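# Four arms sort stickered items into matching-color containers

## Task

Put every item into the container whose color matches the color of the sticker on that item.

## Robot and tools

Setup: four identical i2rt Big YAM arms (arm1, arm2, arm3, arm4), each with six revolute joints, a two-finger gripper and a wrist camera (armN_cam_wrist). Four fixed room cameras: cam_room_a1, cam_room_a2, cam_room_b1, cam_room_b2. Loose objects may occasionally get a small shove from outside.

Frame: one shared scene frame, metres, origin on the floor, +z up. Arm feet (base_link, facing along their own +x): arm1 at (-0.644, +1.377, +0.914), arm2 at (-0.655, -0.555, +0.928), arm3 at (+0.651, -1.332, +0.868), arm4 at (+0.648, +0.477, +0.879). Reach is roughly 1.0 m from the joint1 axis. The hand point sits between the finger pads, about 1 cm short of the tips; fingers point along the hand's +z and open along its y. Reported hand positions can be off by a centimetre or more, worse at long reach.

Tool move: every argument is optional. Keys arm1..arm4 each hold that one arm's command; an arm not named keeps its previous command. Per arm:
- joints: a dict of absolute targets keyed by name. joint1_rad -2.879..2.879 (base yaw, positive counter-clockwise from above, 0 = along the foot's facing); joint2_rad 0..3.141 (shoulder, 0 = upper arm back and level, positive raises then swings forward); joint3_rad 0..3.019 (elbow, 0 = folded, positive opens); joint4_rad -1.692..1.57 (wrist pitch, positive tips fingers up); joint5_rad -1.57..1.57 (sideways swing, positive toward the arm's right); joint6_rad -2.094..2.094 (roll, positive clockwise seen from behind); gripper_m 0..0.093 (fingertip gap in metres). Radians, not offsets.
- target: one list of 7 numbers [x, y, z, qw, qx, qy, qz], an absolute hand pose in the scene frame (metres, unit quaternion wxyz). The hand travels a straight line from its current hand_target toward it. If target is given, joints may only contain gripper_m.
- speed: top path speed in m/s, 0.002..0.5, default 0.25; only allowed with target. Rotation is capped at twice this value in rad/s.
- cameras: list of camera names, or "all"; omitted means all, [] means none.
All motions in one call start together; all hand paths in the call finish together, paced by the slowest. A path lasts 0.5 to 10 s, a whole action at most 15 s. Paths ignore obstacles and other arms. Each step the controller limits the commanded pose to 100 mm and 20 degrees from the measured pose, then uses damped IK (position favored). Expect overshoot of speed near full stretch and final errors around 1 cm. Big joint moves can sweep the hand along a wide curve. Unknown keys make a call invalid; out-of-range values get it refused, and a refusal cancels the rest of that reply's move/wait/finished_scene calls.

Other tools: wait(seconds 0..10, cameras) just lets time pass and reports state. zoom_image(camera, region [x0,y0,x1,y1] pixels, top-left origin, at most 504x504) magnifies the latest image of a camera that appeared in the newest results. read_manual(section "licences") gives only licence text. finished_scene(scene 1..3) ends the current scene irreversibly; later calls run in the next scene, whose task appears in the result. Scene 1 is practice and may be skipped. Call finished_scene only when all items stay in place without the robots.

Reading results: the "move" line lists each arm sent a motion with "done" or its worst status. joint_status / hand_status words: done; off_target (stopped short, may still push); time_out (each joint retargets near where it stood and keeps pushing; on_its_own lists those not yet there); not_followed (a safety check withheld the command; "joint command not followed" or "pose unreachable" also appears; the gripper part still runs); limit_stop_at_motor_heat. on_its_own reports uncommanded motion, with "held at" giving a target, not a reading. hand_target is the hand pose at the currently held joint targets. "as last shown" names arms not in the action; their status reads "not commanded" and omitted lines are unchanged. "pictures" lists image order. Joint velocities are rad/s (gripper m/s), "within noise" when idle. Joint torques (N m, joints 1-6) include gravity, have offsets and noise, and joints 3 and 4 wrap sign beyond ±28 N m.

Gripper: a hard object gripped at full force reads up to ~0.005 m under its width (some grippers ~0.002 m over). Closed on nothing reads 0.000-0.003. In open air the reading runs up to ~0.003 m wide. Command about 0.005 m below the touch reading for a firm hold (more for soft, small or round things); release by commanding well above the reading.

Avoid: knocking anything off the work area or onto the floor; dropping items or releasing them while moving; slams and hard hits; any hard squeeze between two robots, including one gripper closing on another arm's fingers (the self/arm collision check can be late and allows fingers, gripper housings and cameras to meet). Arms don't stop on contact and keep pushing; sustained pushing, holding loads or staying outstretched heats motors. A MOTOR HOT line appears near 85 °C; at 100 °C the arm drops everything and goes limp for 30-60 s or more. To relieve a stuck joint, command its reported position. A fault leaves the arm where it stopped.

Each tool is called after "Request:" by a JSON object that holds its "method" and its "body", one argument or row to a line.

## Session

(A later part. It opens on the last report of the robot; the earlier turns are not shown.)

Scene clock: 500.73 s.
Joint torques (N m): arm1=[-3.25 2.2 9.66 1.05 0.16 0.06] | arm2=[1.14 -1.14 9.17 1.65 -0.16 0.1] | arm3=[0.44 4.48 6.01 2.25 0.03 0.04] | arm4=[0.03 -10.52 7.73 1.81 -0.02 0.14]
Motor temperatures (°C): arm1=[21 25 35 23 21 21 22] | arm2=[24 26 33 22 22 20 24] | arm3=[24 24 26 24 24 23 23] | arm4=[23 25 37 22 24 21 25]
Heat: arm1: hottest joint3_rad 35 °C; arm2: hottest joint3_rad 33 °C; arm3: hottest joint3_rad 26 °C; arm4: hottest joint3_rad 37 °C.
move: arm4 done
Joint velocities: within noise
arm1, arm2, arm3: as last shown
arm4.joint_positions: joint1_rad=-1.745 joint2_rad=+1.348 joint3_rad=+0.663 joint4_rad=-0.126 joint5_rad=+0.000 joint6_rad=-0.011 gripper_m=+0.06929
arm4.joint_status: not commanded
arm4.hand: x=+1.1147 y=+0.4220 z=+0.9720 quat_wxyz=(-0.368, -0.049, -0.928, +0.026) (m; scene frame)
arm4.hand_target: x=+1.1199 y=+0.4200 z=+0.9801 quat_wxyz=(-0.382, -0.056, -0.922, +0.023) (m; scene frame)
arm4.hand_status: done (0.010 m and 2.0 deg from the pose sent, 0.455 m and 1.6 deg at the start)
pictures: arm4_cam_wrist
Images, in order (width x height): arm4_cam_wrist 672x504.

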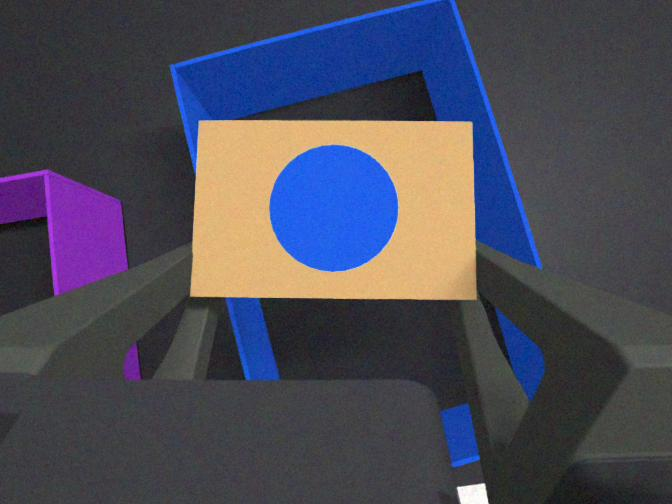

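Request:
{"method": "move", "body": {
  "arm4": {"target":[1.145,0.417,0.82,0.3823,-0.0403,0.923,0.0167],"speed":0.2},
  "cameras": ["arm4_cam_wrist","cam_room_a2"]
}}

Request:
{"method": "move", "body": {
  "arm4": {"target":[1.145,0.417,0.775,0.3823,-0.0403,0.923,0.0167],"speed":0.06},
  "cameras": ["arm4_cam_wrist","cam_room_a2"]
}}

Request:
{"method": "move", "body": {
  "arm4": {"target":[1.145,0.417,0.755,0.3823,-0.0403,0.923,0.0167],"speed":0.04},
  "cameras": ["arm4_cam_wrist","cam_room_a2"]
}}

Scene clock: 512.70 s.
Joint torques (N m): arm1=[-2.49 2.49 9.78 0.99 0.11 0.07] | arm2=[1.14 -1.03 9.16 1.63 -0.16 0.1] | arm3=[0.44 4.54 5.96 2.25 0.02 0.02] | arm4=[0.67 -13.63 5.71 1.74 -0.18 -0.14]
Motor temperatures (°C): arm1=[21 25 35 23 21 21 22] | arm2=[24 26 33 22 22 20 24] | arm3=[24 24 26 24 24 23 23] | arm4=[23 24 36 22 24 21 26]
Heat: arm1: hottest joint3_rad 35 °C; arm2: hottest joint3_rad 33 °C; arm3: hottest joint3_rad 26 °C; arm4: hottest joint3_rad 36 °C.
move: arm4 off_target
Joint velocities: within noise
arm1, arm2: as last shown
arm3.joint_positions: joint1_rad=-1.439 joint2_rad=+0.549 joint3_rad=+1.552 joint4_rad=-0.717 joint5_rad=-0.001 joint6_rad=-0.008 gripper_m=+0.09399
arm3.joint_status: not commanded
arm3.hand: x=+0.4740 y=-1.3225 z=+1.6446 quat_wxyz=(-0.006, -0.600, +0.000, +0.800) (m; scene frame)
arm3.hand_target: x=+0.4742 y=-1.3205 z=+1.6476 quat_wxyz=(-0.004, -0.594, +0.005, +0.805) (m; scene frame)
arm3.hand_status: not commanded
arm4.joint_positions: joint1_rad=-1.805 joint2_rad=+1.856 joint3_rad=+0.624 joint4_rad=+0.387 joint5_rad=-0.191 joint6_rad=-0.178 gripper_m=+0.06929
arm4.joint_status: not commanded
arm4.hand: x=+1.1275 y=+0.4234 z=+0.8101 quat_wxyz=(-0.362, +0.035, -0.931, -0.023) (m; scene frame)
arm4.hand_target: x=+1.1443 y=+0.4170 z=+0.8205 quat_wxyz=(-0.382, +0.040, -0.923, -0.016) (m; scene frame)
arm4.hand_status: off_target (0.021 m and 2.8 deg from the pose sent, 0.155 m and 11.5 deg at the start)
pictures: arm4_cam_wrist, cam_room_a2
Images, in order (width x height): arm4_cam_wrist 672x504, cam_room_a2 672x504.

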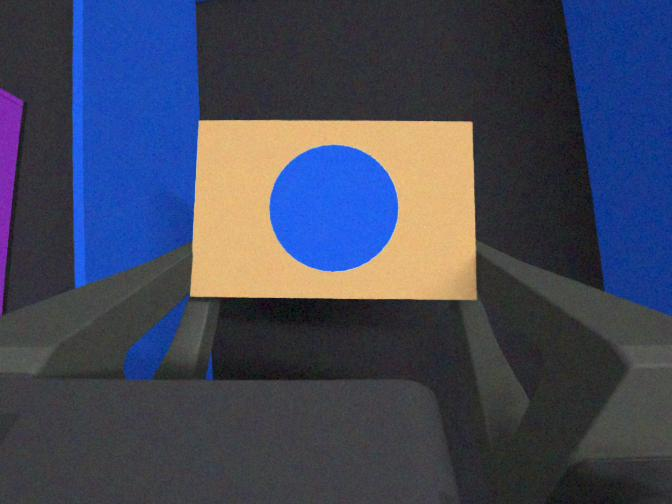

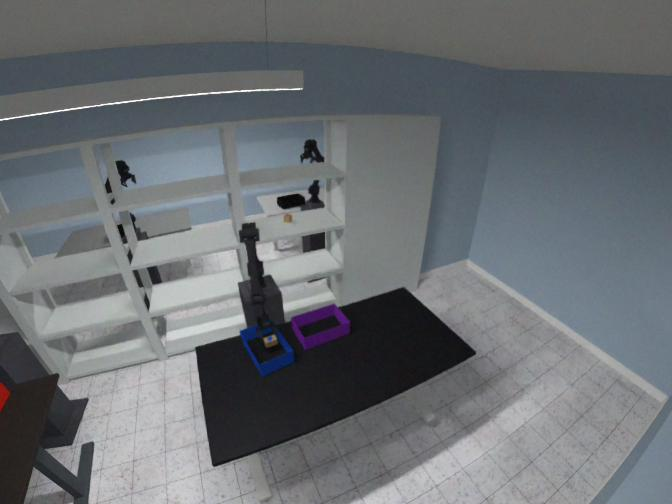

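Scene clock: 514.03 s.
Joint torques (N m): arm1=[-3.14 2.43 9.69 1.22 0.11 0.06] | arm2=[1.03 -1.14 9.17 1.63 -0.15 0.1] | arm3=[0.56 4.54 5.96 2.22 0.01 0.02] | arm4=[0.44 -13.39 4.52 1.8 -0.17 -0.07]
Motor temperatures (°C): arm1=[21 25 35 23 21 21 22] | arm2=[24 26 33 22 22 20 24] | arm3=[24 24 26 24 24 23 23] | arm4=[23 24 36 22 24 21 26]
Heat: arm1: hottest joint3_rad 35 °C; arm2: hottest joint3_rad 33 °C; arm3: hottest joint3_rad 26 °C; arm4: hottest joint3_rad 36 °C.
move: arm4 off_target
Joint velocities: within noise
arm1, arm2, arm3: as last shown
arm4.joint_positions: joint1_rad=-1.805 joint2_rad=+1.990 joint3_rad=+0.643 joint4_rad=+0.523 joint5_rad=-0.191 joint6_rad=-0.179 gripper_m=+0.06929
arm4.joint_status: not commanded
arm4.hand: x=+1.1329 y=+0.4223 z=+0.7749 quat_wxyz=(-0.371, +0.036, -0.928, -0.021) (m; scene frame)
arm4.hand_target: x=+1.1445 y=+0.4170 z=+0.7752 quat_wxyz=(-0.382, +0.040, -0.923, -0.017) (m; scene frame)
arm4.hand_status: off_target (0.013 m and 1.6 deg from the pose sent, 0.040 m and 2.8 deg at the start)
pictures: arm4_cam_wrist, cam_room_a2
Images, in order (width x height): arm4_cam_wrist 672x504, cam_room_a2 672x504.

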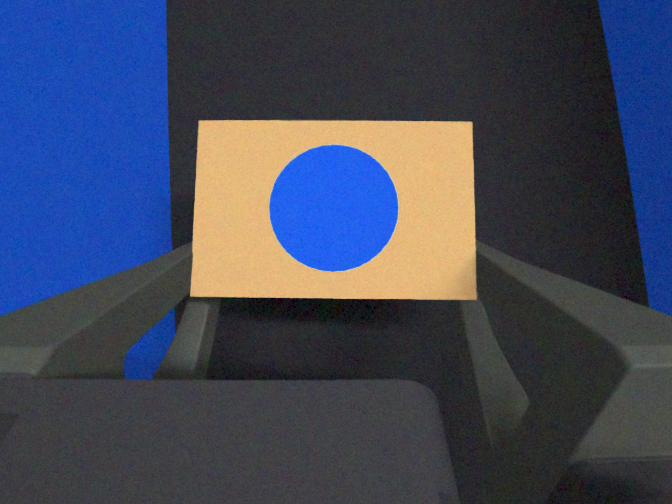

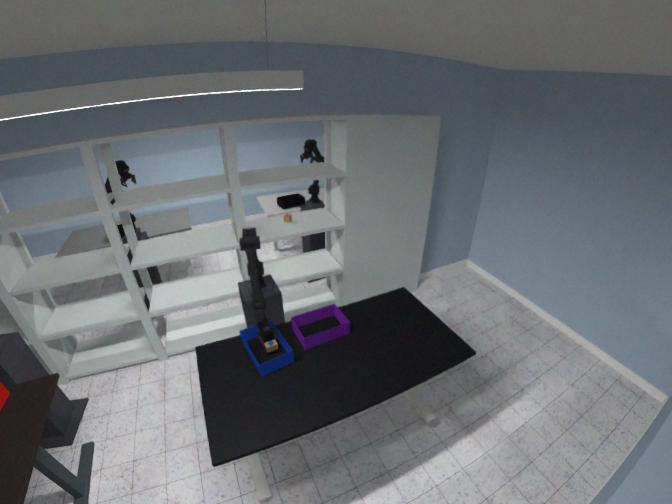

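Scene clock: 515.03 s.
Joint torques (N m): arm1=[-2.55 2.32 9.77 1.02 0.13 0.05] | arm2=[1.14 -1.14 9.21 1.62 -0.16 0.1] | arm3=[0.44 4.66 6.01 2.26 0.02 0.02] | arm4=[0.15 -13.39 3.9 1.63 -0.12 -0.1]
Motor temperatures (°C): arm1=[21 25 35 23 21 21 22] | arm2=[24 26 33 22 22 20 24] | arm3=[24 24 26 24 24 23 23] | arm4=[23 24 36 22 24 21 26]
Heat: arm1: hottest joint3_rad 35 °C; arm2: hottest joint3_rad 33 °C; arm3: hottest joint3_rad 26 °C; arm4: hottest joint3_rad 36 °C.
move: arm4 off_target
Joint velocities: within noise
arm1, arm2, arm3: as last shown
arm4.joint_positions: joint1_rad=-1.805 joint2_rad=+2.057 joint3_rad=+0.657 joint4_rad=+0.578 joint5_rad=-0.191 joint6_rad=-0.179 gripper_m=+0.06929
arm4.joint_status: not commanded
arm4.hand: x=+1.1343 y=+0.4220 z=+0.7563 quat_wxyz=(-0.372, +0.036, -0.927, -0.021) (m; scene frame)
arm4.hand_target: x=+1.1447 y=+0.4170 z=+0.7552 quat_wxyz=(-0.382, +0.040, -0.923, -0.017) (m; scene frame)
arm4.hand_status: off_target (0.012 m and 1.5 deg from the pose sent, 0.024 m and 1.6 deg at the start)
pictures: arm4_cam_wrist, cam_room_a2
Images, in order (width x height): arm4_cam_wrist 672x504, cam_room_a2 672x504.

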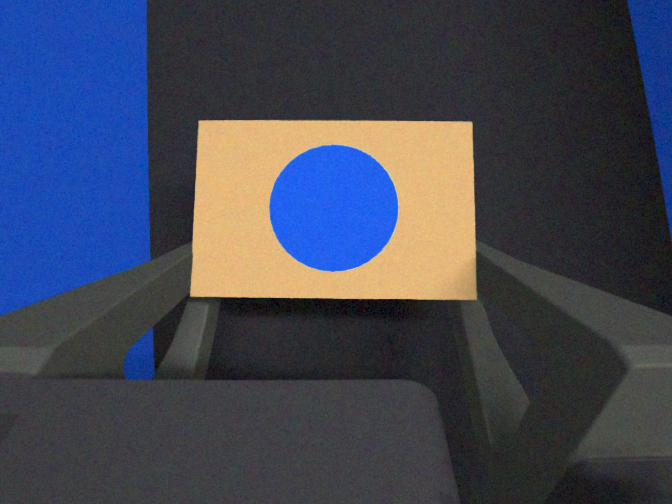

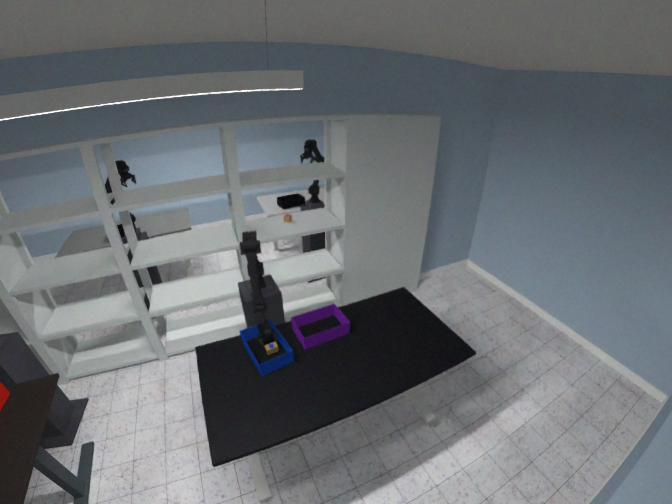

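Request:
{"method": "move", "body": {
  "arm4": {"target":[1.145,0.417,0.74,0.3823,-0.0403,0.923,0.0167],"speed":0.04},
  "cameras": []
}}

Request:
{"method": "move", "body": {
  "arm4": {"target":[1.145,0.417,0.725,0.3823,-0.0403,0.923,0.0167],"speed":0.04},
  "cameras": ["arm4_cam_wrist"]
}}

Scene clock: 519.07 s.
Joint torques (N m): arm1=[-2.96 2.49 9.94 1.09 0.14 0.02] | arm2=[1.26 -0.97 9.17 1.63 -0.15 0.11] | arm3=[0.5 4.6 6.01 2.24 0.03 0.02] | arm4=[0.38 -13.16 3.54 1.72 -0.14 -0.05]
Motor temperatures (°C): arm1=[21 25 35 23 21 21 22] | arm2=[24 26 33 22 22 20 24] | arm3=[24 24 26 24 24 23 23] | arm4=[23 24 35 22 24 21 26]
Heat: arm1: hottest joint3_rad 35 °C; arm2: hottest joint3_rad 33 °C; arm3: hottest joint3_rad 26 °C; arm4: hottest joint3_rad 35 °C.
move: arm4 done
Joint velocities: within noise
arm1, arm2, arm3: as last shown
arm4.joint_positions: joint1_rad=-1.805 joint2_rad=+2.102 joint3_rad=+0.672 joint4_rad=+0.619 joint5_rad=-0.191 joint6_rad=-0.181 gripper_m=+0.06929
arm4.joint_status: not commanded
arm4.hand: x=+1.1385 y=+0.4212 z=+0.7456 quat_wxyz=(-0.377, +0.038, -0.925, -0.020) (m; scene frame)
arm4.hand_target: x=+1.1446 y=+0.4170 z=+0.7400 quat_wxyz=(-0.382, +0.040, -0.923, -0.017) (m; scene frame)
arm4.hand_status: done (0.010 m and 0.8 deg from the pose sent, 0.020 m and 1.5 deg at the start)
pictures: none
No camera images: "cameras" was empty.

Scene clock: 520.03 s.
Joint torques (N m): arm1=[-2.43 2.14 9.81 1.07 0.11 0.07] | arm2=[1.03 -1.08 9.17 1.63 -0.15 0.1] | arm3=[0.56 4.72 5.97 2.22 0.02 0.02] | arm4=[0.21 -11.87 2.99 1.26 -0.06 -0.03]
Motor temperatures (°C): arm1=[21 25 35 23 21 21 22] | arm2=[24 26 33 22 22 20 24] | arm3=[24 24 26 24 24 23 23] | arm4=[23 24 35 22 24 21 26]
Heat: arm1: hottest joint3_rad 35 °C; arm2: hottest joint3_rad 33 °C; arm3: hottest joint3_rad 26 °C; arm4: hottest joint3_rad 35 °C.
move: arm4 off_target
Joint velocities: within noise
arm1, arm2, arm3: as last shown
arm4.joint_positions: joint1_rad=-1.805 joint2_rad=+2.129 joint3_rad=+0.692 joint4_rad=+0.670 joint5_rad=-0.192 joint6_rad=-0.183 gripper_m=+0.06929
arm4.joint_status: not commanded
arm4.hand: x=+1.1506 y=+0.4193 z=+0.7454 quat_wxyz=(-0.397, +0.041, -0.917, -0.016) (m; scene frame)
arm4.hand_target: x=+1.1443 y=+0.4172 z=+0.7259 quat_wxyz=(-0.382, +0.040, -0.923, -0.017) (m; scene frame)
arm4.hand_status: off_target (0.021 m and 1.8 deg from the pose sent, 0.022 m and 0.8 deg at the start)
pictures: arm4_cam_wrist
Images, in order (width x height): arm4_cam_wrist 672x504.

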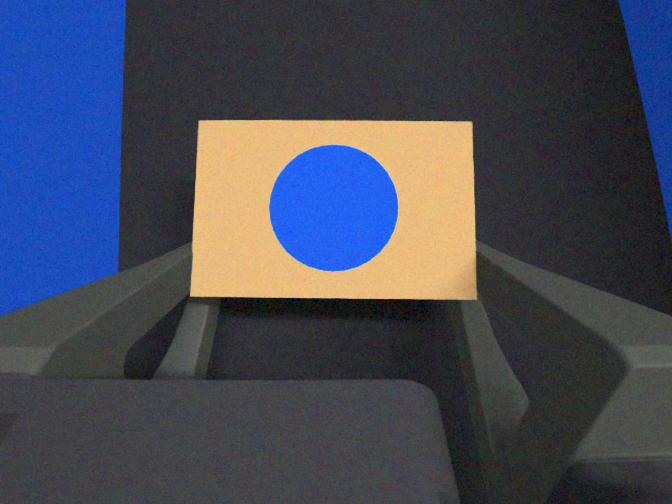

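Request:
{"method": "move", "body": {
  "arm4": {"target":[1.15,0.417,0.742,0.3823,-0.0403,0.923,0.0167],"speed":0.05},
  "cameras": []
}}

Request:
{"method": "move", "body": {
  "arm4": {"joints":{"gripper_m":0.088}},
  "cameras": ["arm4_cam_wrist"]
}}

Request:
{"method": "move", "body": {
  "arm4": {"target":[1.0,0.43,0.98,0.3823,-0.0403,0.923,0.0167],"speed":0.2},
  "cameras": ["arm4_cam_wrist"]
}}

Request:
{"method": "move", "body": {
  "arm4": {"joints":{"joint2_rad":0.7,"joint3_rad":1.4,"joint4_rad":-1.5,"joint5_rad":0,"joint6_rad":0,"gripper_m":0.093}},
  "cameras": ["arm4_cam_wrist"]
}}

Request:
{"method": "move", "body": {
  "arm4": {"joints":{"joint1_rad":0.976}},
  "cameras": ["arm4_cam_wrist"]
}}

Scene clock: 528.80 s.
Joint torques (N m): arm1=[-2.61 2.37 9.76 1.03 0.05 0.02] | arm2=[1.08 -1.26 9.16 1.62 -0.15 0.11] | arm3=[0.56 4.6 5.97 2.22 0.01 0.02] | arm4=[0.44 -15.27 2.76 0.39 -0.05 -0.05]
Motor temperatures (°C): arm1=[21 25 34 23 21 21 22] | arm2=[24 26 32 22 22 20 24] | arm3=[24 24 26 24 24 23 23] | arm4=[23 24 33 22 24 21 26]
Heat: arm1: hottest joint3_rad 34 °C; arm2: hottest joint3_rad 32 °C; arm3: hottest joint3_rad 26 °C; arm4: hottest joint3_rad 33 °C.
move: arm4 done
Joint velocities: within noise
arm1.joint_positions: joint1_rad=-2.335 joint2_rad=+0.703 joint3_rad=+1.396 joint4_rad=-1.489 joint5_rad=-0.002 joint6_rad=-0.002 gripper_m=+0.09296
arm1.joint_status: not commanded
arm1.hand: x=-0.4498 y=+1.2202 z=+1.4060 quat_wxyz=(-0.348, -0.314, -0.874, +0.130) (m; scene frame)
arm1.hand_target: x=-0.4541 y=+1.2201 z=+1.4068 quat_wxyz=(-0.345, -0.320, -0.872, +0.132) (m; scene frame)
arm1.hand_status: not commanded
arm2.joint_positions: joint1_rad=+2.209 joint2_rad=+0.705 joint3_rad=+1.409 joint4_rad=-1.486 joint5_rad=+0.003 joint6_rad=-0.003 gripper_m=+0.09292
arm2.joint_status: not commanded
arm2.hand: x=-0.4784 y=-0.3910 z=+1.4304 quat_wxyz=(-0.359, +0.341, -0.857, -0.141) (m; scene frame)
arm2.hand_target: x=-0.4822 y=-0.3923 z=+1.4249 quat_wxyz=(-0.350, +0.343, -0.860, -0.140) (m; scene frame)
arm2.hand_status: not commanded
arm3: as last shown
arm4.joint_positions: joint1_rad=-1.805 joint2_rad=+2.123 joint3_rad=+0.697 joint4_rad=+0.644 joint5_rad=-0.192 joint6_rad=-0.183 gripper_m=+0.06929
arm4.joint_status: not commanded
arm4.hand: x=+1.1506 y=+0.4193 z=+0.7452 quat_wxyz=(-0.390, +0.040, -0.920, -0.017) (m; scene frame)
arm4.hand_target: x=+1.1498 y=+0.4170 z=+0.7419 quat_wxyz=(-0.382, +0.040, -0.923, -0.017) (m; scene frame)
arm4.hand_status: done (0.004 m and 1.0 deg from the pose sent, 0.004 m and 1.7 deg at the start)
pictures: none
No camera images: "cameras" was empty.

Scene clock: 529.27 s.
Joint torques (N m): arm1=[-2.84 1.85 9.61 1.11 0.08 0.06] | arm2=[1.2 -1.03 9.17 1.65 -0.15 0.1] | arm3=[0.56 4.54 5.96 2.26 0.02 0.01] | arm4=[0.03 -15.56 2.74 0.7 -0.04 -0.03]
Motor temperatures (°C): arm1=[21 25 34 23 21 21 22] | arm2=[24 26 32 22 22 20 24] | arm3=[24 24 26 24 24 23 23] | arm4=[23 24 33 22 24 21 26]
Heat: arm1: hottest joint3_rad 34 °C; arm2: hottest joint3_rad 32 °C; arm3: hottest joint3_rad 26 °C; arm4: hottest joint3_rad 33 °C.
move: arm4 done
Joint velocities: within noise
arm1, arm2, arm3: as last shown
arm4.joint_positions: joint1_rad=-1.805 joint2_rad=+2.123 joint3_rad=+0.697 joint4_rad=+0.634 joint5_rad=-0.192 joint6_rad=-0.183 gripper_m=+0.08791
arm4.joint_status: all done
arm4.hand: x=+1.1488 y=+0.4196 z=+0.7433 quat_wxyz=(-0.385, +0.039, -0.922, -0.018) (m; scene frame)
arm4.hand_target: x=+1.1499 y=+0.4170 z=+0.7420 quat_wxyz=(-0.382, +0.040, -0.923, -0.017) (m; scene frame)
arm4.hand_status: not commanded
pictures: arm4_cam_wrist
Images, in order (width x height): arm4_cam_wrist 672x504.

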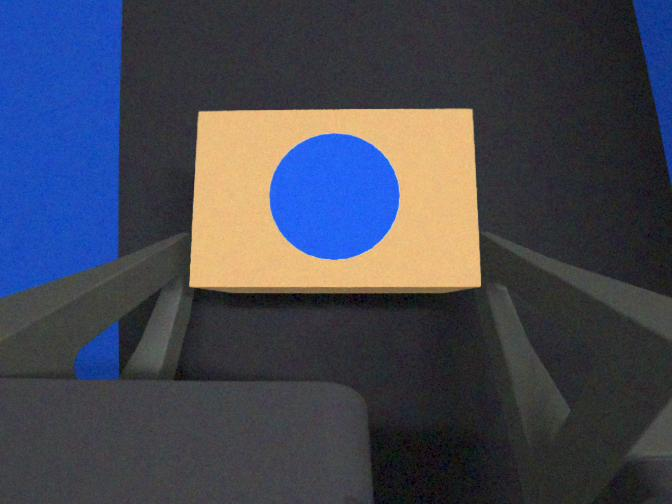

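Scene clock: 531.33 s.
Joint torques (N m): arm1=[-2.43 1.49 9.52 1.02 0.09 0.05] | arm2=[1.2 -1.14 9.18 1.65 -0.16 0.1] | arm3=[0.62 4.54 5.97 2.25 0.03 0.01] | arm4=[0.56 -3.55 8.68 0.68 -0.15 -0.06]
Motor temperatures (°C): arm1=[21 25 34 23 21 21 22] | arm2=[24 26 32 22 22 20 24] | arm3=[24 24 26 24 24 23 23] | arm4=[23 24 33 22 24 21 26]
Heat: arm1: hottest joint3_rad 34 °C; arm2: hottest joint3_rad 32 °C; arm3: hottest joint3_rad 26 °C; arm4: hottest joint3_rad 33 °C.
move: arm4 done
Joint velocities: within noise
arm1, arm2, arm3: as last shown
arm4.joint_positions: joint1_rad=-1.866 joint2_rad=+0.962 joint3_rad=+0.399 joint4_rad=-0.233 joint5_rad=-0.235 joint6_rad=-0.224 gripper_m=+0.08791
arm4.joint_status: not commanded
arm4.hand: x=+1.0005 y=+0.4326 z=+0.9816 quat_wxyz=(-0.388, +0.038, -0.921, -0.018) (m; scene frame)
arm4.hand_target: x=+1.0000 y=+0.4300 z=+0.9800 quat_wxyz=(-0.382, +0.040, -0.923, -0.017) (m; scene frame)
arm4.hand_status: done (0.003 m and 0.8 deg from the pose sent, 0.280 m and 0.4 deg at the start)
pictures: arm4_cam_wrist
Images, in order (width x height): arm4_cam_wrist 672x504.

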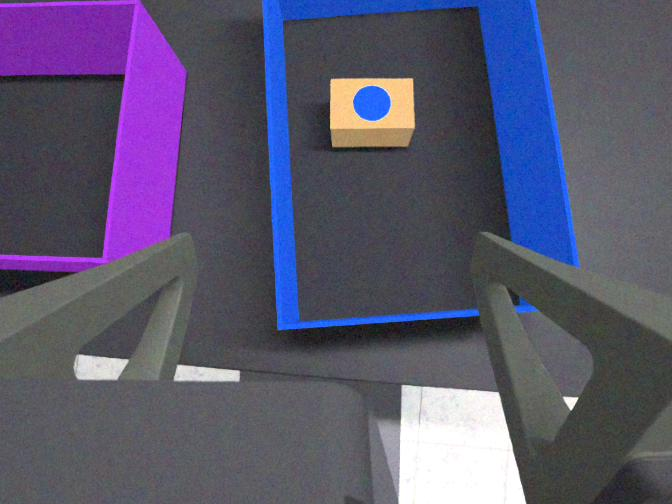

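Scene clock: 532.97 s.
Joint torques (N m): arm1=[-3.14 2.43 9.73 1.17 0.1 0.03] | arm2=[1.2 -0.97 9.17 1.63 -0.16 0.09] | arm3=[0.56 4.54 5.97 2.24 0.02 0.02] | arm4=[0.44 -0.03 10.43 0.59 0.21 0.15]
Motor temperatures (°C): arm1=[21 25 34 23 21 21 22] | arm2=[24 26 32 22 22 20 24] | arm3=[24 24 26 24 24 23 23] | arm4=[23 24 33 22 24 21 26]
Heat: arm1: hottest joint3_rad 34 °C; arm2: hottest joint3_rad 32 °C; arm3: hottest joint3_rad 26 °C; arm4: hottest joint3_rad 33 °C.
move: arm4 done
Joint velocities: within noise
arm1, arm2: as last shown
arm3.joint_positions: joint1_rad=-1.439 joint2_rad=+0.549 joint3_rad=+1.552 joint4_rad=-0.717 joint5_rad=-0.001 joint6_rad=-0.008 gripper_m=+0.09399
arm3.joint_status: not commanded
arm3.hand: x=+0.4740 y=-1.3225 z=+1.6446 quat_wxyz=(-0.006, -0.600, +0.000, +0.800) (m; scene frame)
arm3.hand_target: x=+0.4742 y=-1.3205 z=+1.6476 quat_wxyz=(-0.004, -0.594, +0.005, +0.805) (m; scene frame)
arm3.hand_status: not commanded
arm4.joint_positions: joint1_rad=-1.867 joint2_rad=+0.701 joint3_rad=+1.363 joint4_rad=-1.489 joint5_rad=-0.003 joint6_rad=-0.014 gripper_m=+0.09289
arm4.joint_status: all done
arm4.hand: x=+0.8873 y=+0.4211 z=+1.3587 quat_wxyz=(-0.359, -0.104, -0.927, +0.046) (m; scene frame)
arm4.hand_target: x=+0.8822 y=+0.4199 z=+1.3743 quat_wxyz=(-0.371, -0.114, -0.920, +0.048) (m; scene frame)
arm4.hand_status: not commanded
pictures: arm4_cam_wrist
Images, in order (width x height): arm4_cam_wrist 672x504.

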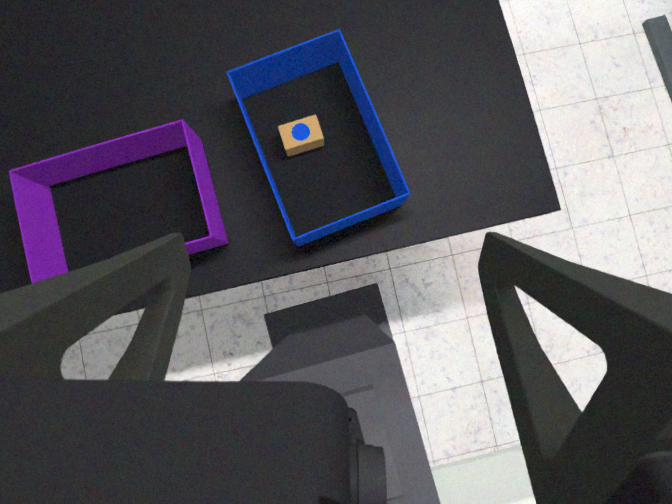

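Scene clock: 535.27 s.
Joint torques (N m): arm1=[-2.55 2.14 9.66 1.03 0.08 0.08] | arm2=[1.08 -1.03 9.18 1.65 -0.15 0.1] | arm3=[0.38 4.42 5.98 2.29 0.03 0.01] | arm4=[1.67 -0.03 10.37 0.77 0.11 0.17]
Motor temperatures (°C): arm1=[21 25 34 23 21 21 22] | arm2=[24 26 32 22 22 20 24] | arm3=[24 24 26 24 24 23 23] | arm4=[23 24 33 22 24 21 26]
Heat: arm1: hottest joint3_rad 34 °C; arm2: hottest joint3_rad 32 °C; arm3: hottest joint3_rad 26 °C; arm4: hottest joint3_rad 33 °C.
move: arm4 done
Joint velocities: within noise
arm1, arm2, arm3: as last shown
arm4.joint_positions: joint1_rad=+0.971 joint2_rad=+0.701 joint3_rad=+1.363 joint4_rad=-1.489 joint5_rad=-0.001 joint6_rad=-0.012 gripper_m=+0.09293
arm4.joint_status: all done
arm4.hand: x=+0.4413 y=+0.6054 z=+1.3602 quat_wxyz=(-0.097, +0.898, -0.245, -0.351) (m; scene frame)
arm4.hand_target: x=+0.4450 y=+0.6022 z=+1.3758 quat_wxyz=(-0.098, +0.893, -0.247, -0.364) (m; scene frame)
arm4.hand_status: not commanded
pictures: arm4_cam_wrist
Images, in order (width x height): arm4_cam_wrist 672x504.

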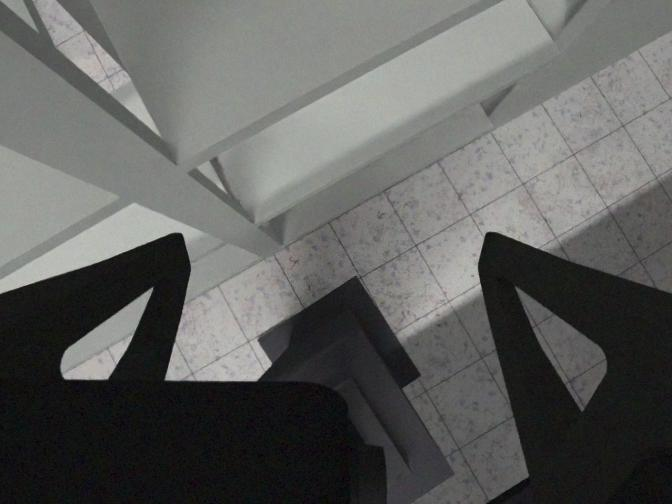

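Request:
{"method": "move", "body": {
  "arm4": {"target":[0.261,0.707,1.21,0.1284,-0.8703,0.31,0.3605],"speed":0.3},
  "cameras": []
}}

Request:
{"method": "move", "body": {
  "arm4": {"target":[0.012,0.84,1.12,0.1284,-0.8703,0.31,0.3605],"speed":0.25},
  "cameras": ["arm4_cam_wrist"]
}}

Request:
{"method": "move", "body": {
  "arm4": {"target":[-0.062,0.907,1.065,0.1284,-0.8703,0.31,0.3605],"speed":0.12},
  "cameras": ["arm4_cam_wrist"]
}}

Scene clock: 542.03 s.
Joint torques (N m): arm1=[-2.73 2.14 9.78 1.31 0.11 0.05] | arm2=[1.08 -1.14 9.17 1.65 -0.16 0.1] | arm3=[0.56 4.42 5.97 2.25 0.02 0.01] | arm4=[1.38 -8.41 9.65 1.73 0.3 0.23]
Motor temperatures (°C): arm1=[21 25 34 23 21 21 22] | arm2=[23 26 32 22 22 20 24] | arm3=[24 24 26 24 24 23 23] | arm4=[23 24 34 22 24 21 25]
Heat: arm1: hottest joint3_rad 34 °C; arm2: hottest joint3_rad 32 °C; arm3: hottest joint3_rad 26 °C; arm4: hottest joint3_rad 34 °C.
move: arm4 done
Joint velocities: within noise
arm1, arm2, arm3: as last shown
arm4.joint_positions: joint1_rad=+1.033 joint2_rad=+1.069 joint3_rad=+1.089 joint4_rad=-0.842 joint5_rad=+0.149 joint6_rad=+0.133 gripper_m=+0.09293
arm4.joint_status: not commanded
arm4.hand: x=+0.2651 y=+0.7085 z=+1.2039 quat_wxyz=(-0.129, +0.876, -0.307, -0.348) (m; scene frame)
arm4.hand_target: x=+0.2611 y=+0.7069 z=+1.2100 quat_wxyz=(-0.128, +0.870, -0.310, -0.360) (m; scene frame)
arm4.hand_status: done (0.008 m and 1.6 deg from the pose sent, 0.256 m and 8.9 deg at the start)
pictures: none
No camera images: "cameras" was empty.

Scene clock: 544.00 s.
Joint torques (N m): arm1=[-2.67 2.26 9.73 1.09 0.1 0.04] | arm2=[1.03 -1.03 9.18 1.62 -0.15 0.1] | arm3=[0.5 4.42 6.01 2.25 0.04 0.01] | arm4=[1.03 -19.6 13.09 1.28 0.09 0.11]
Motor temperatures (°C): arm1=[21 25 34 23 21 21 22] | arm2=[23 26 32 22 22 20 23] | arm3=[24 24 26 24 24 23 23] | arm4=[23 24 34 22 24 21 25]
Heat: arm1: hottest joint3_rad 34 °C; arm2: hottest joint3_rad 32 °C; arm3: hottest joint3_rad 26 °C; arm4: hottest joint3_rad 34 °C.
move: arm4 off_target
Joint velocities: within noise
arm1, arm2, arm3: as last shown
arm4.joint_positions: joint1_rad=+1.033 joint2_rad=+1.814 joint3_rad=+1.600 joint4_rad=-0.626 joint5_rad=+0.149 joint6_rad=+0.133 gripper_m=+0.09293
arm4.joint_status: not commanded
arm4.hand: x=+0.0271 y=+0.8322 z=+1.0999 quat_wxyz=(-0.128, +0.879, -0.308, -0.341) (m; scene frame)
arm4.hand_target: x=+0.0133 y=+0.8392 z=+1.1200 quat_wxyz=(-0.128, +0.870, -0.310, -0.361) (m; scene frame)
arm4.hand_status: off_target (0.026 m and 2.5 deg from the pose sent, 0.297 m and 1.6 deg at the start)
pictures: arm4_cam_wrist
Images, in order (width x height): arm4_cam_wrist 672x504.

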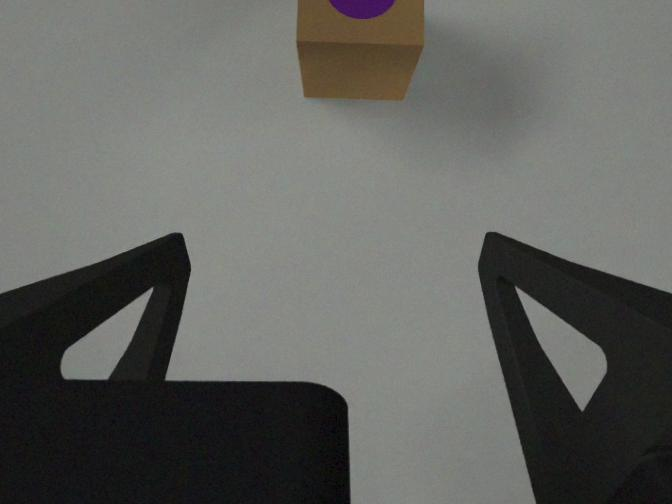

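Scene clock: 545.57 s.
Joint torques (N m): arm1=[-2.84 1.79 9.54 0.95 0.09 0.04] | arm2=[1.08 -1.08 9.16 1.63 -0.15 0.1] | arm3=[0.38 4.48 5.97 2.26 0.03 0.02] | arm4=[0.73 -22.65 13.38 0.73 0.02 -0.07]
Motor temperatures (°C): arm1=[21 25 34 23 21 21 22] | arm2=[23 25 32 22 22 20 23] | arm3=[24 24 26 24 24 23 23] | arm4=[23 24 34 22 24 21 25]
Heat: arm1: hottest joint3_rad 34 °C; arm2: hottest joint3_rad 32 °C; arm3: hottest joint3_rad 26 °C; arm4: hottest joint3_rad 34 °C.
move: arm4 off_target
Joint velocities: within noise
arm1, arm2, arm3: as last shown
arm4.joint_positions: joint1_rad=+1.003 joint2_rad=+2.095 joint3_rad=+1.919 joint4_rad=-0.629 joint5_rad=+0.125 joint6_rad=+0.129 gripper_m=+0.09293
arm4.joint_status: not commanded
arm4.hand: x=-0.0519 y=+0.8964 z=+1.0625 quat_wxyz=(-0.126, +0.871, -0.314, -0.357) (m; scene frame)
arm4.hand_target: x=-0.0610 y=+0.9067 z=+1.0650 quat_wxyz=(-0.129, +0.870, -0.310, -0.361) (m; scene frame)
arm4.hand_status: off_target (0.015 m and 0.7 deg from the pose sent, 0.121 m and 2.5 deg at the start)
pictures: arm4_cam_wrist
Images, in order (width x height): arm4_cam_wrist 672x504.

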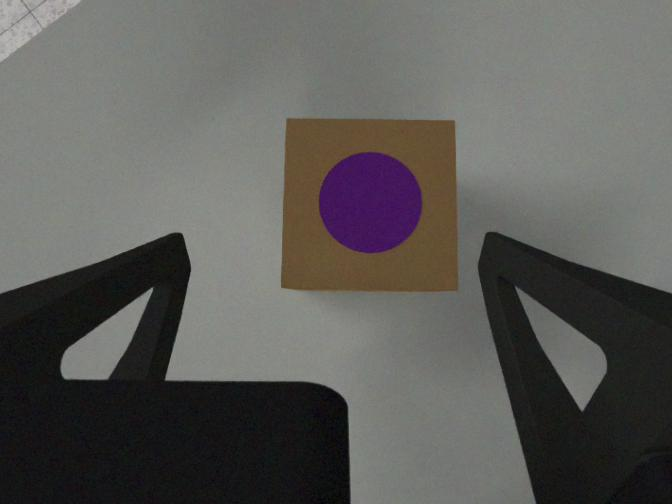

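Request:
{"method": "move", "body": {
  "arm4": {"target":[-0.059,0.918,1.034,0.1284,-0.8703,0.31,0.3605],"speed":0.08},
  "cameras": ["arm4_cam_wrist"]
}}

Request:
{"method": "move", "body": {
  "arm4": {"joints":{"gripper_m":0.04}},
  "cameras": ["arm4_cam_wrist"]
}}

Request:
{"method": "move", "body": {
  "arm4": {"target":[-0.052,0.905,1.1,0.1284,-0.8703,0.31,0.3605],"speed":0.15},
  "cameras": []
}}

Request:
{"method": "move", "body": {
  "arm4": {"target":[0.261,0.707,1.22,0.1284,-0.8703,0.31,0.3605],"speed":0.3},
  "cameras": ["arm4_cam_wrist"]
}}

Request:
{"method": "move", "body": {
  "arm4": {"joints":{"joint2_rad":0.7,"joint3_rad":1.4,"joint4_rad":-1.5,"joint5_rad":0,"joint6_rad":0}},
  "cameras": []
}}

Request:
{"method": "move", "body": {
  "arm4": {"joints":{"joint1_rad":-1.15}},
  "cameras": ["arm4_cam_wrist"]
}}

Scene clock: 555.20 s.
Joint torques (N m): arm1=[-2.73 1.9 9.62 1.22 0.08 0.09] | arm2=[1.08 -1.03 9.17 1.65 -0.16 0.09] | arm3=[0.5 4.6 5.97 2.26 0.02 0.01] | arm4=[0.79 -23.24 10.66 1.66 0 -0.08]
Motor temperatures (°C): arm1=[21 25 34 23 21 21 22] | arm2=[23 25 32 22 22 20 23] | arm3=[24 24 26 24 24 23 23] | arm4=[23 25 38 22 24 21 25]
Heat: arm1: hottest joint3_rad 34 °C; arm2: hottest joint3_rad 32 °C; arm3: hottest joint3_rad 26 °C; arm4: hottest joint3_rad 38 °C.
move: arm4 off_target
Joint velocities: within noise
arm1.joint_positions: joint1_rad=-2.335 joint2_rad=+0.703 joint3_rad=+1.396 joint4_rad=-1.489 joint5_rad=-0.002 joint6_rad=-0.002 gripper_m=+0.09296
arm1.joint_status: not commanded
arm1.hand: x=-0.4498 y=+1.2202 z=+1.4060 quat_wxyz=(-0.348, -0.314, -0.874, +0.130) (m; scene frame)
arm1.hand_target: x=-0.4541 y=+1.2201 z=+1.4068 quat_wxyz=(-0.345, -0.320, -0.872, +0.132) (m; scene frame)
arm1.hand_status: not commanded
arm2.joint_positions: joint1_rad=+2.209 joint2_rad=+0.705 joint3_rad=+1.409 joint4_rad=-1.486 joint5_rad=+0.003 joint6_rad=-0.003 gripper_m=+0.09292
arm2.joint_status: not commanded
arm2.hand: x=-0.4784 y=-0.3910 z=+1.4304 quat_wxyz=(-0.359, +0.341, -0.857, -0.141) (m; scene frame)
arm2.hand_target: x=-0.4822 y=-0.3923 z=+1.4249 quat_wxyz=(-0.350, +0.343, -0.860, -0.140) (m; scene frame)
arm2.hand_status: not commanded
arm3: as last shown
arm4.joint_positions: joint1_rad=+0.988 joint2_rad=+2.119 joint3_rad=+1.919 joint4_rad=-0.594 joint5_rad=+0.114 joint6_rad=+0.118 gripper_m=+0.09293
arm4.joint_status: not commanded
arm4.hand: x=-0.0528 y=+0.9090 z=+1.0490 quat_wxyz=(-0.126, +0.869, -0.314, -0.361) (m; scene frame)
arm4.hand_target: x=-0.0582 y=+0.9174 z=+1.0338 quat_wxyz=(-0.128, +0.870, -0.310, -0.360) (m; scene frame)
arm4.hand_status: off_target (0.019 m and 0.5 deg from the pose sent, 0.036 m and 0.7 deg at the start)
pictures: arm4_cam_wrist
Images, in order (width x height): arm4_cam_wrist 672x504.

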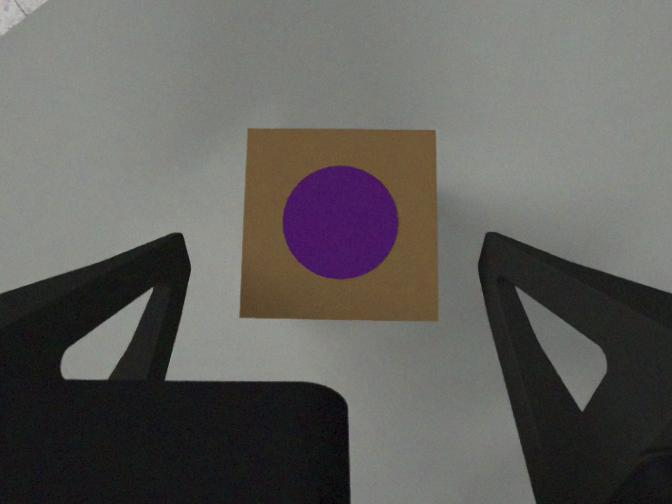

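Scene clock: 555.80 s.
Joint torques (N m): arm1=[-2.55 2.14 9.73 1.11 0.11 0.06] | arm2=[1.03 -1.08 9.16 1.61 -0.14 0.11] | arm3=[0.62 4.54 5.97 2.26 0.02 0.02] | arm4=[0.91 -23 10.71 1.65 0.06 -0.04]
Motor temperatures (°C): arm1=[21 25 34 23 21 21 22] | arm2=[23 25 32 22 22 20 23] | arm3=[24 24 26 24 24 23 23] | arm4=[23 25 38 22 24 21 25]
Heat: arm1: hottest joint3_rad 34 °C; arm2: hottest joint3_rad 32 °C; arm3: hottest joint3_rad 26 °C; arm4: hottest joint3_rad 38 °C.
move: arm4 off_target
Joint velocities: within noise
arm1, arm2, arm3: as last shown
arm4.joint_positions: joint1_rad=+0.988 joint2_rad=+2.119 joint3_rad=+1.919 joint4_rad=-0.594 joint5_rad=+0.113 joint6_rad=+0.115 gripper_m=+0.05345
arm4.joint_status: gripper_m off_target (ended at +0.05348, target +0.04000)
arm4.hand: x=-0.0528 y=+0.9089 z=+1.0490 quat_wxyz=(-0.127, +0.870, -0.313, -0.361) (m; scene frame)
arm4.hand_target: x=-0.0582 y=+0.9174 z=+1.0338 quat_wxyz=(-0.128, +0.870, -0.310, -0.360) (m; scene frame)
arm4.hand_status: not commanded
pictures: arm4_cam_wrist
Images, in order (width x height): arm4_cam_wrist 672x504.

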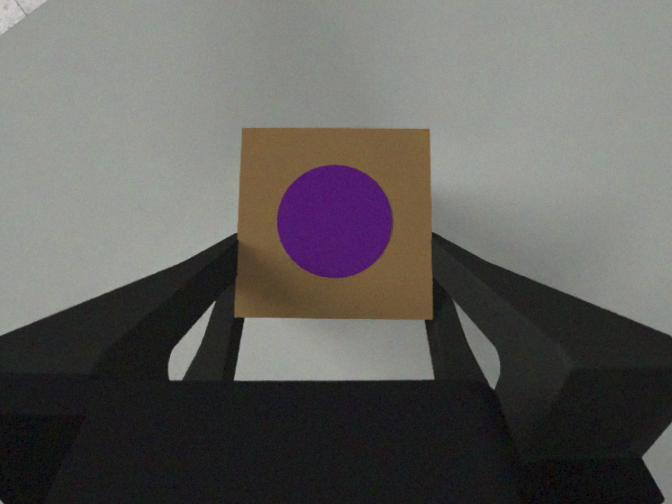

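Scene clock: 556.80 s.
Joint torques (N m): arm1=[-1.96 1.44 9.83 1.02 0.1 0.05] | arm2=[1.2 -1.14 9.17 1.65 -0.16 0.09] | arm3=[0.5 4.42 6 2.28 0.03 0.02] | arm4=[1.26 -27.4 13.49 0.7 0.26 0.05]
Motor temperatures (°C): arm1=[21 25 34 23 21 21 22] | arm2=[23 25 32 22 22 20 23] | arm3=[24 24 26 24 24 23 23] | arm4=[23 25 38 22 24 21 25]
Heat: arm1: hottest joint3_rad 34 °C; arm2: hottest joint3_rad 32 °C; arm3: hottest joint3_rad 26 °C; arm4: hottest joint3_rad 38 °C.
move: arm4 off_target
Joint velocities: within noise
arm1, arm2, arm3: as last shown
arm4.joint_positions: joint1_rad=+0.988 joint2_rad=+2.103 joint3_rad=+1.932 joint4_rad=-0.693 joint5_rad=+0.115 joint6_rad=+0.115 gripper_m=+0.05345
arm4.joint_status: not commanded
arm4.hand: x=-0.0394 y=+0.9015 z=+1.0519 quat_wxyz=(-0.121, +0.882, -0.315, -0.328) (m; scene frame)
arm4.hand_target: x=-0.0498 y=+0.9036 z=+1.0998 quat_wxyz=(-0.128, +0.870, -0.310, -0.361) (m; scene frame)
arm4.hand_status: off_target (0.050 m and 4.0 deg from the pose sent, 0.051 m and 0.4 deg at the start)
pictures: none
No camera images: "cameras" was empty.

Scene clock: 558.83 s.
Joint torques (N m): arm1=[-2.37 2.67 9.72 0.96 0.08 0.01] | arm2=[1.08 -1.2 9.17 1.63 -0.15 0.1] | arm3=[0.56 4.54 6.04 2.24 0.02 0.01] | arm4=[1.61 -6.77 9.51 0.92 0.27 0.16]
Motor temperatures (°C): arm1=[21 25 34 23 21 21 22] | arm2=[23 25 32 22 22 20 23] | arm3=[24 24 26 24 24 23 23] | arm4=[23 25 38 22 24 21 25]
Heat: arm1: hottest joint3_rad 34 °C; arm2: hottest joint3_rad 32 °C; arm3: hottest joint3_rad 26 °C; arm4: hottest joint3_rad 38 °C.
move: arm4 done
Joint velocities: within noise
arm1, arm2: as last shown
arm3.joint_positions: joint1_rad=-1.439 joint2_rad=+0.549 joint3_rad=+1.552 joint4_rad=-0.717 joint5_rad=-0.001 joint6_rad=-0.008 gripper_m=+0.09399
arm3.joint_status: not commanded
arm3.hand: x=+0.4740 y=-1.3225 z=+1.6446 quat_wxyz=(-0.006, -0.600, +0.000, +0.800) (m; scene frame)
arm3.hand_target: x=+0.4742 y=-1.3205 z=+1.6476 quat_wxyz=(-0.004, -0.594, +0.005, +0.805) (m; scene frame)
arm3.hand_status: not commanded
arm4.joint_positions: joint1_rad=+1.034 joint2_rad=+1.052 joint3_rad=+1.119 joint4_rad=-0.842 joint5_rad=+0.150 joint6_rad=+0.133 gripper_m=+0.05345
arm4.joint_status: not commanded
arm4.hand: x=+0.2640 y=+0.7090 z=+1.2281 quat_wxyz=(-0.133, +0.867, -0.306, -0.370) (m; scene frame)
arm4.hand_target: x=+0.2611 y=+0.7069 z=+1.2201 quat_wxyz=(-0.129, +0.870, -0.310, -0.361) (m; scene frame)
arm4.hand_status: done (0.009 m and 1.4 deg from the pose sent, 0.395 m and 4.0 deg at the start)
pictures: arm4_cam_wrist
Images, in order (width x height): arm4_cam_wrist 672x504.

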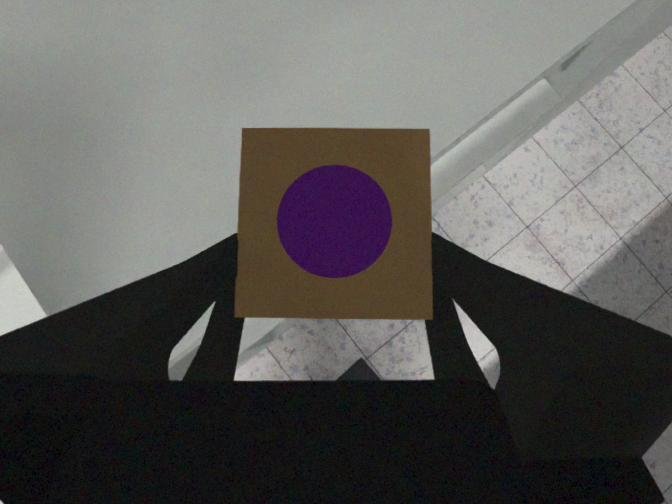

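Scene clock: 560.43 s.
Joint torques (N m): arm1=[-2.2 2.26 9.73 1.2 0.12 0.09] | arm2=[1.03 -1.08 9.17 1.63 -0.15 0.1] | arm3=[0.44 4.6 5.93 2.28 0.03 0.02] | arm4=[0.91 -0.38 8.03 0.8 0 -0.07]
Motor temperatures (°C): arm1=[21 25 34 23 21 21 22] | arm2=[23 25 32 22 22 20 23] | arm3=[24 24 26 24 24 23 23] | arm4=[23 25 38 22 24 21 25]
Heat: arm1: hottest joint3_rad 34 °C; arm2: hottest joint3_rad 32 °C; arm3: hottest joint3_rad 26 °C; arm4: hottest joint3_rad 38 °C.
move: arm4 done
Joint velocities: within noise
arm1, arm2, arm3: as last shown
arm4.joint_positions: joint1_rad=+1.034 joint2_rad=+0.708 joint3_rad=+1.395 joint4_rad=-1.491 joint5_rad=+0.003 joint6_rad=+0.014 gripper_m=+0.05346
arm4.joint_status: all done
arm4.hand: x=+0.4340 y=+0.5927 z=+1.3736 quat_wxyz=(-0.086, +0.898, -0.228, -0.366) (m; scene frame)
arm4.hand_target: x=+0.4372 y=+0.5884 z=+1.3758 quat_wxyz=(-0.086, +0.900, -0.218, -0.367) (m; scene frame)
arm4.hand_status: not commanded
pictures: none
No camera images: "cameras" was empty.

Scene clock: 562.50 s.
Joint torques (N m): arm1=[-2.67 1.79 9.63 1.11 0.08 0.03] | arm2=[1.08 -1.03 9.2 1.62 -0.15 0.1] | arm3=[0.56 4.48 5.96 2.26 0.02 0.01] | arm4=[0.26 -0.32 8.1 0.77 0.08 -0.06]
Motor temperatures (°C): arm1=[21 25 34 23 21 21 22] | arm2=[23 25 32 22 22 20 23] | arm3=[24 24 26 24 24 23 23] | arm4=[23 25 37 22 24 21 25]
Heat: arm1: hottest joint3_rad 34 °C; arm2: hottest joint3_rad 32 °C; arm3: hottest joint3_rad 26 °C; arm4: hottest joint3_rad 37 °C.
move: arm4 done
Joint velocities: within noise
arm1, arm2, arm3: as last shown
arm4.joint_positions: joint1_rad=-1.145 joint2_rad=+0.708 joint3_rad=+1.395 joint4_rad=-1.491 joint5_rad=+0.001 joint6_rad=+0.012 gripper_m=+0.05344
arm4.joint_status: all done
arm4.hand: x=+0.8670 y=+0.5917 z=+1.3715 quat_wxyz=(-0.361, +0.216, -0.903, -0.090) (m; scene frame)
arm4.hand_target: x=+0.8631 y=+0.5886 z=+1.3738 quat_wxyz=(-0.363, +0.219, -0.901, -0.088) (m; scene frame)
arm4.hand_status: not commanded
pictures: arm4_cam_wrist
Images, in order (width x height): arm4_cam_wrist 672x504.

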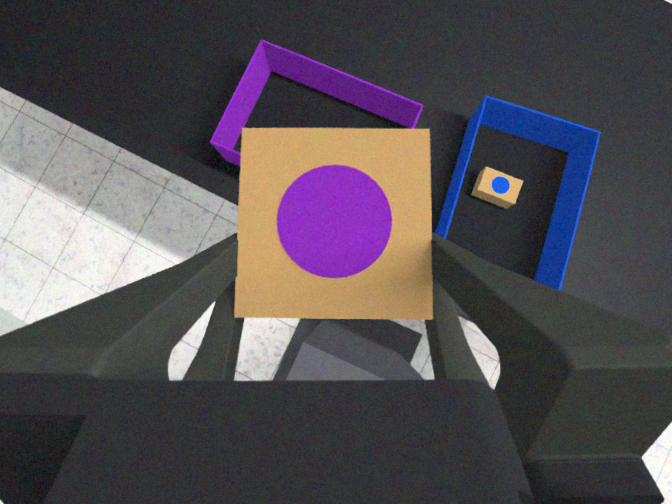

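Request:
{"method": "move", "body": {
  "arm4": {"target":[1.08,0.715,0.96,0.3823,-0.0403,0.923,0.0167],"speed":0.3},
  "cameras": ["arm4_cam_wrist"]
}}

Scene clock: 568.27 s.
Joint torques (N m): arm1=[-2.96 1.79 9.76 1.14 0.1 0.08] | arm2=[1.03 -1.14 9.22 1.66 -0.15 0.1] | arm3=[0.38 4.6 6.02 2.25 0.02 0.02] | arm4=[1.9 -13.04 8.69 1.84 0.45 0.17]
Motor temperatures (°C): arm1=[21 25 34 23 21 21 22] | arm2=[23 25 32 22 22 20 23] | arm3=[24 24 26 24 24 23 23] | arm4=[23 24 36 22 24 21 26]
Heat: arm1: hottest joint3_rad 34 °C; arm2: hottest joint3_rad 32 °C; arm3: hottest joint3_rad 26 °C; arm4: hottest joint3_rad 36 °C.
move: arm4 off_target
Joint velocities: within noise
arm1, arm2, arm3: as last shown
arm4.joint_positions: joint1_rad=-1.004 joint2_rad=+1.473 joint3_rad=+0.716 joint4_rad=-0.152 joint5_rad=+0.370 joint6_rad=+0.390 gripper_m=+0.05343
arm4.joint_status: not commanded
arm4.hand: x=+1.0699 y=+0.7035 z=+0.9435 quat_wxyz=(-0.362, +0.049, -0.931, -0.002) (m; scene frame)
arm4.hand_target: x=+1.0795 y=+0.7147 z=+0.9602 quat_wxyz=(-0.382, +0.040, -0.923, -0.017) (m; scene frame)
arm4.hand_status: off_target (0.023 m and 3.2 deg from the pose sent, 0.480 m and 22.1 deg at the start)
pictures: arm4_cam_wrist
Images, in order (width x height): arm4_cam_wrist 672x504.

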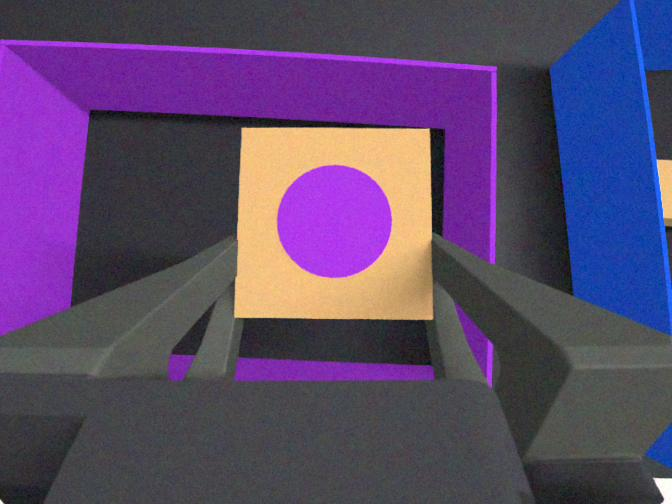

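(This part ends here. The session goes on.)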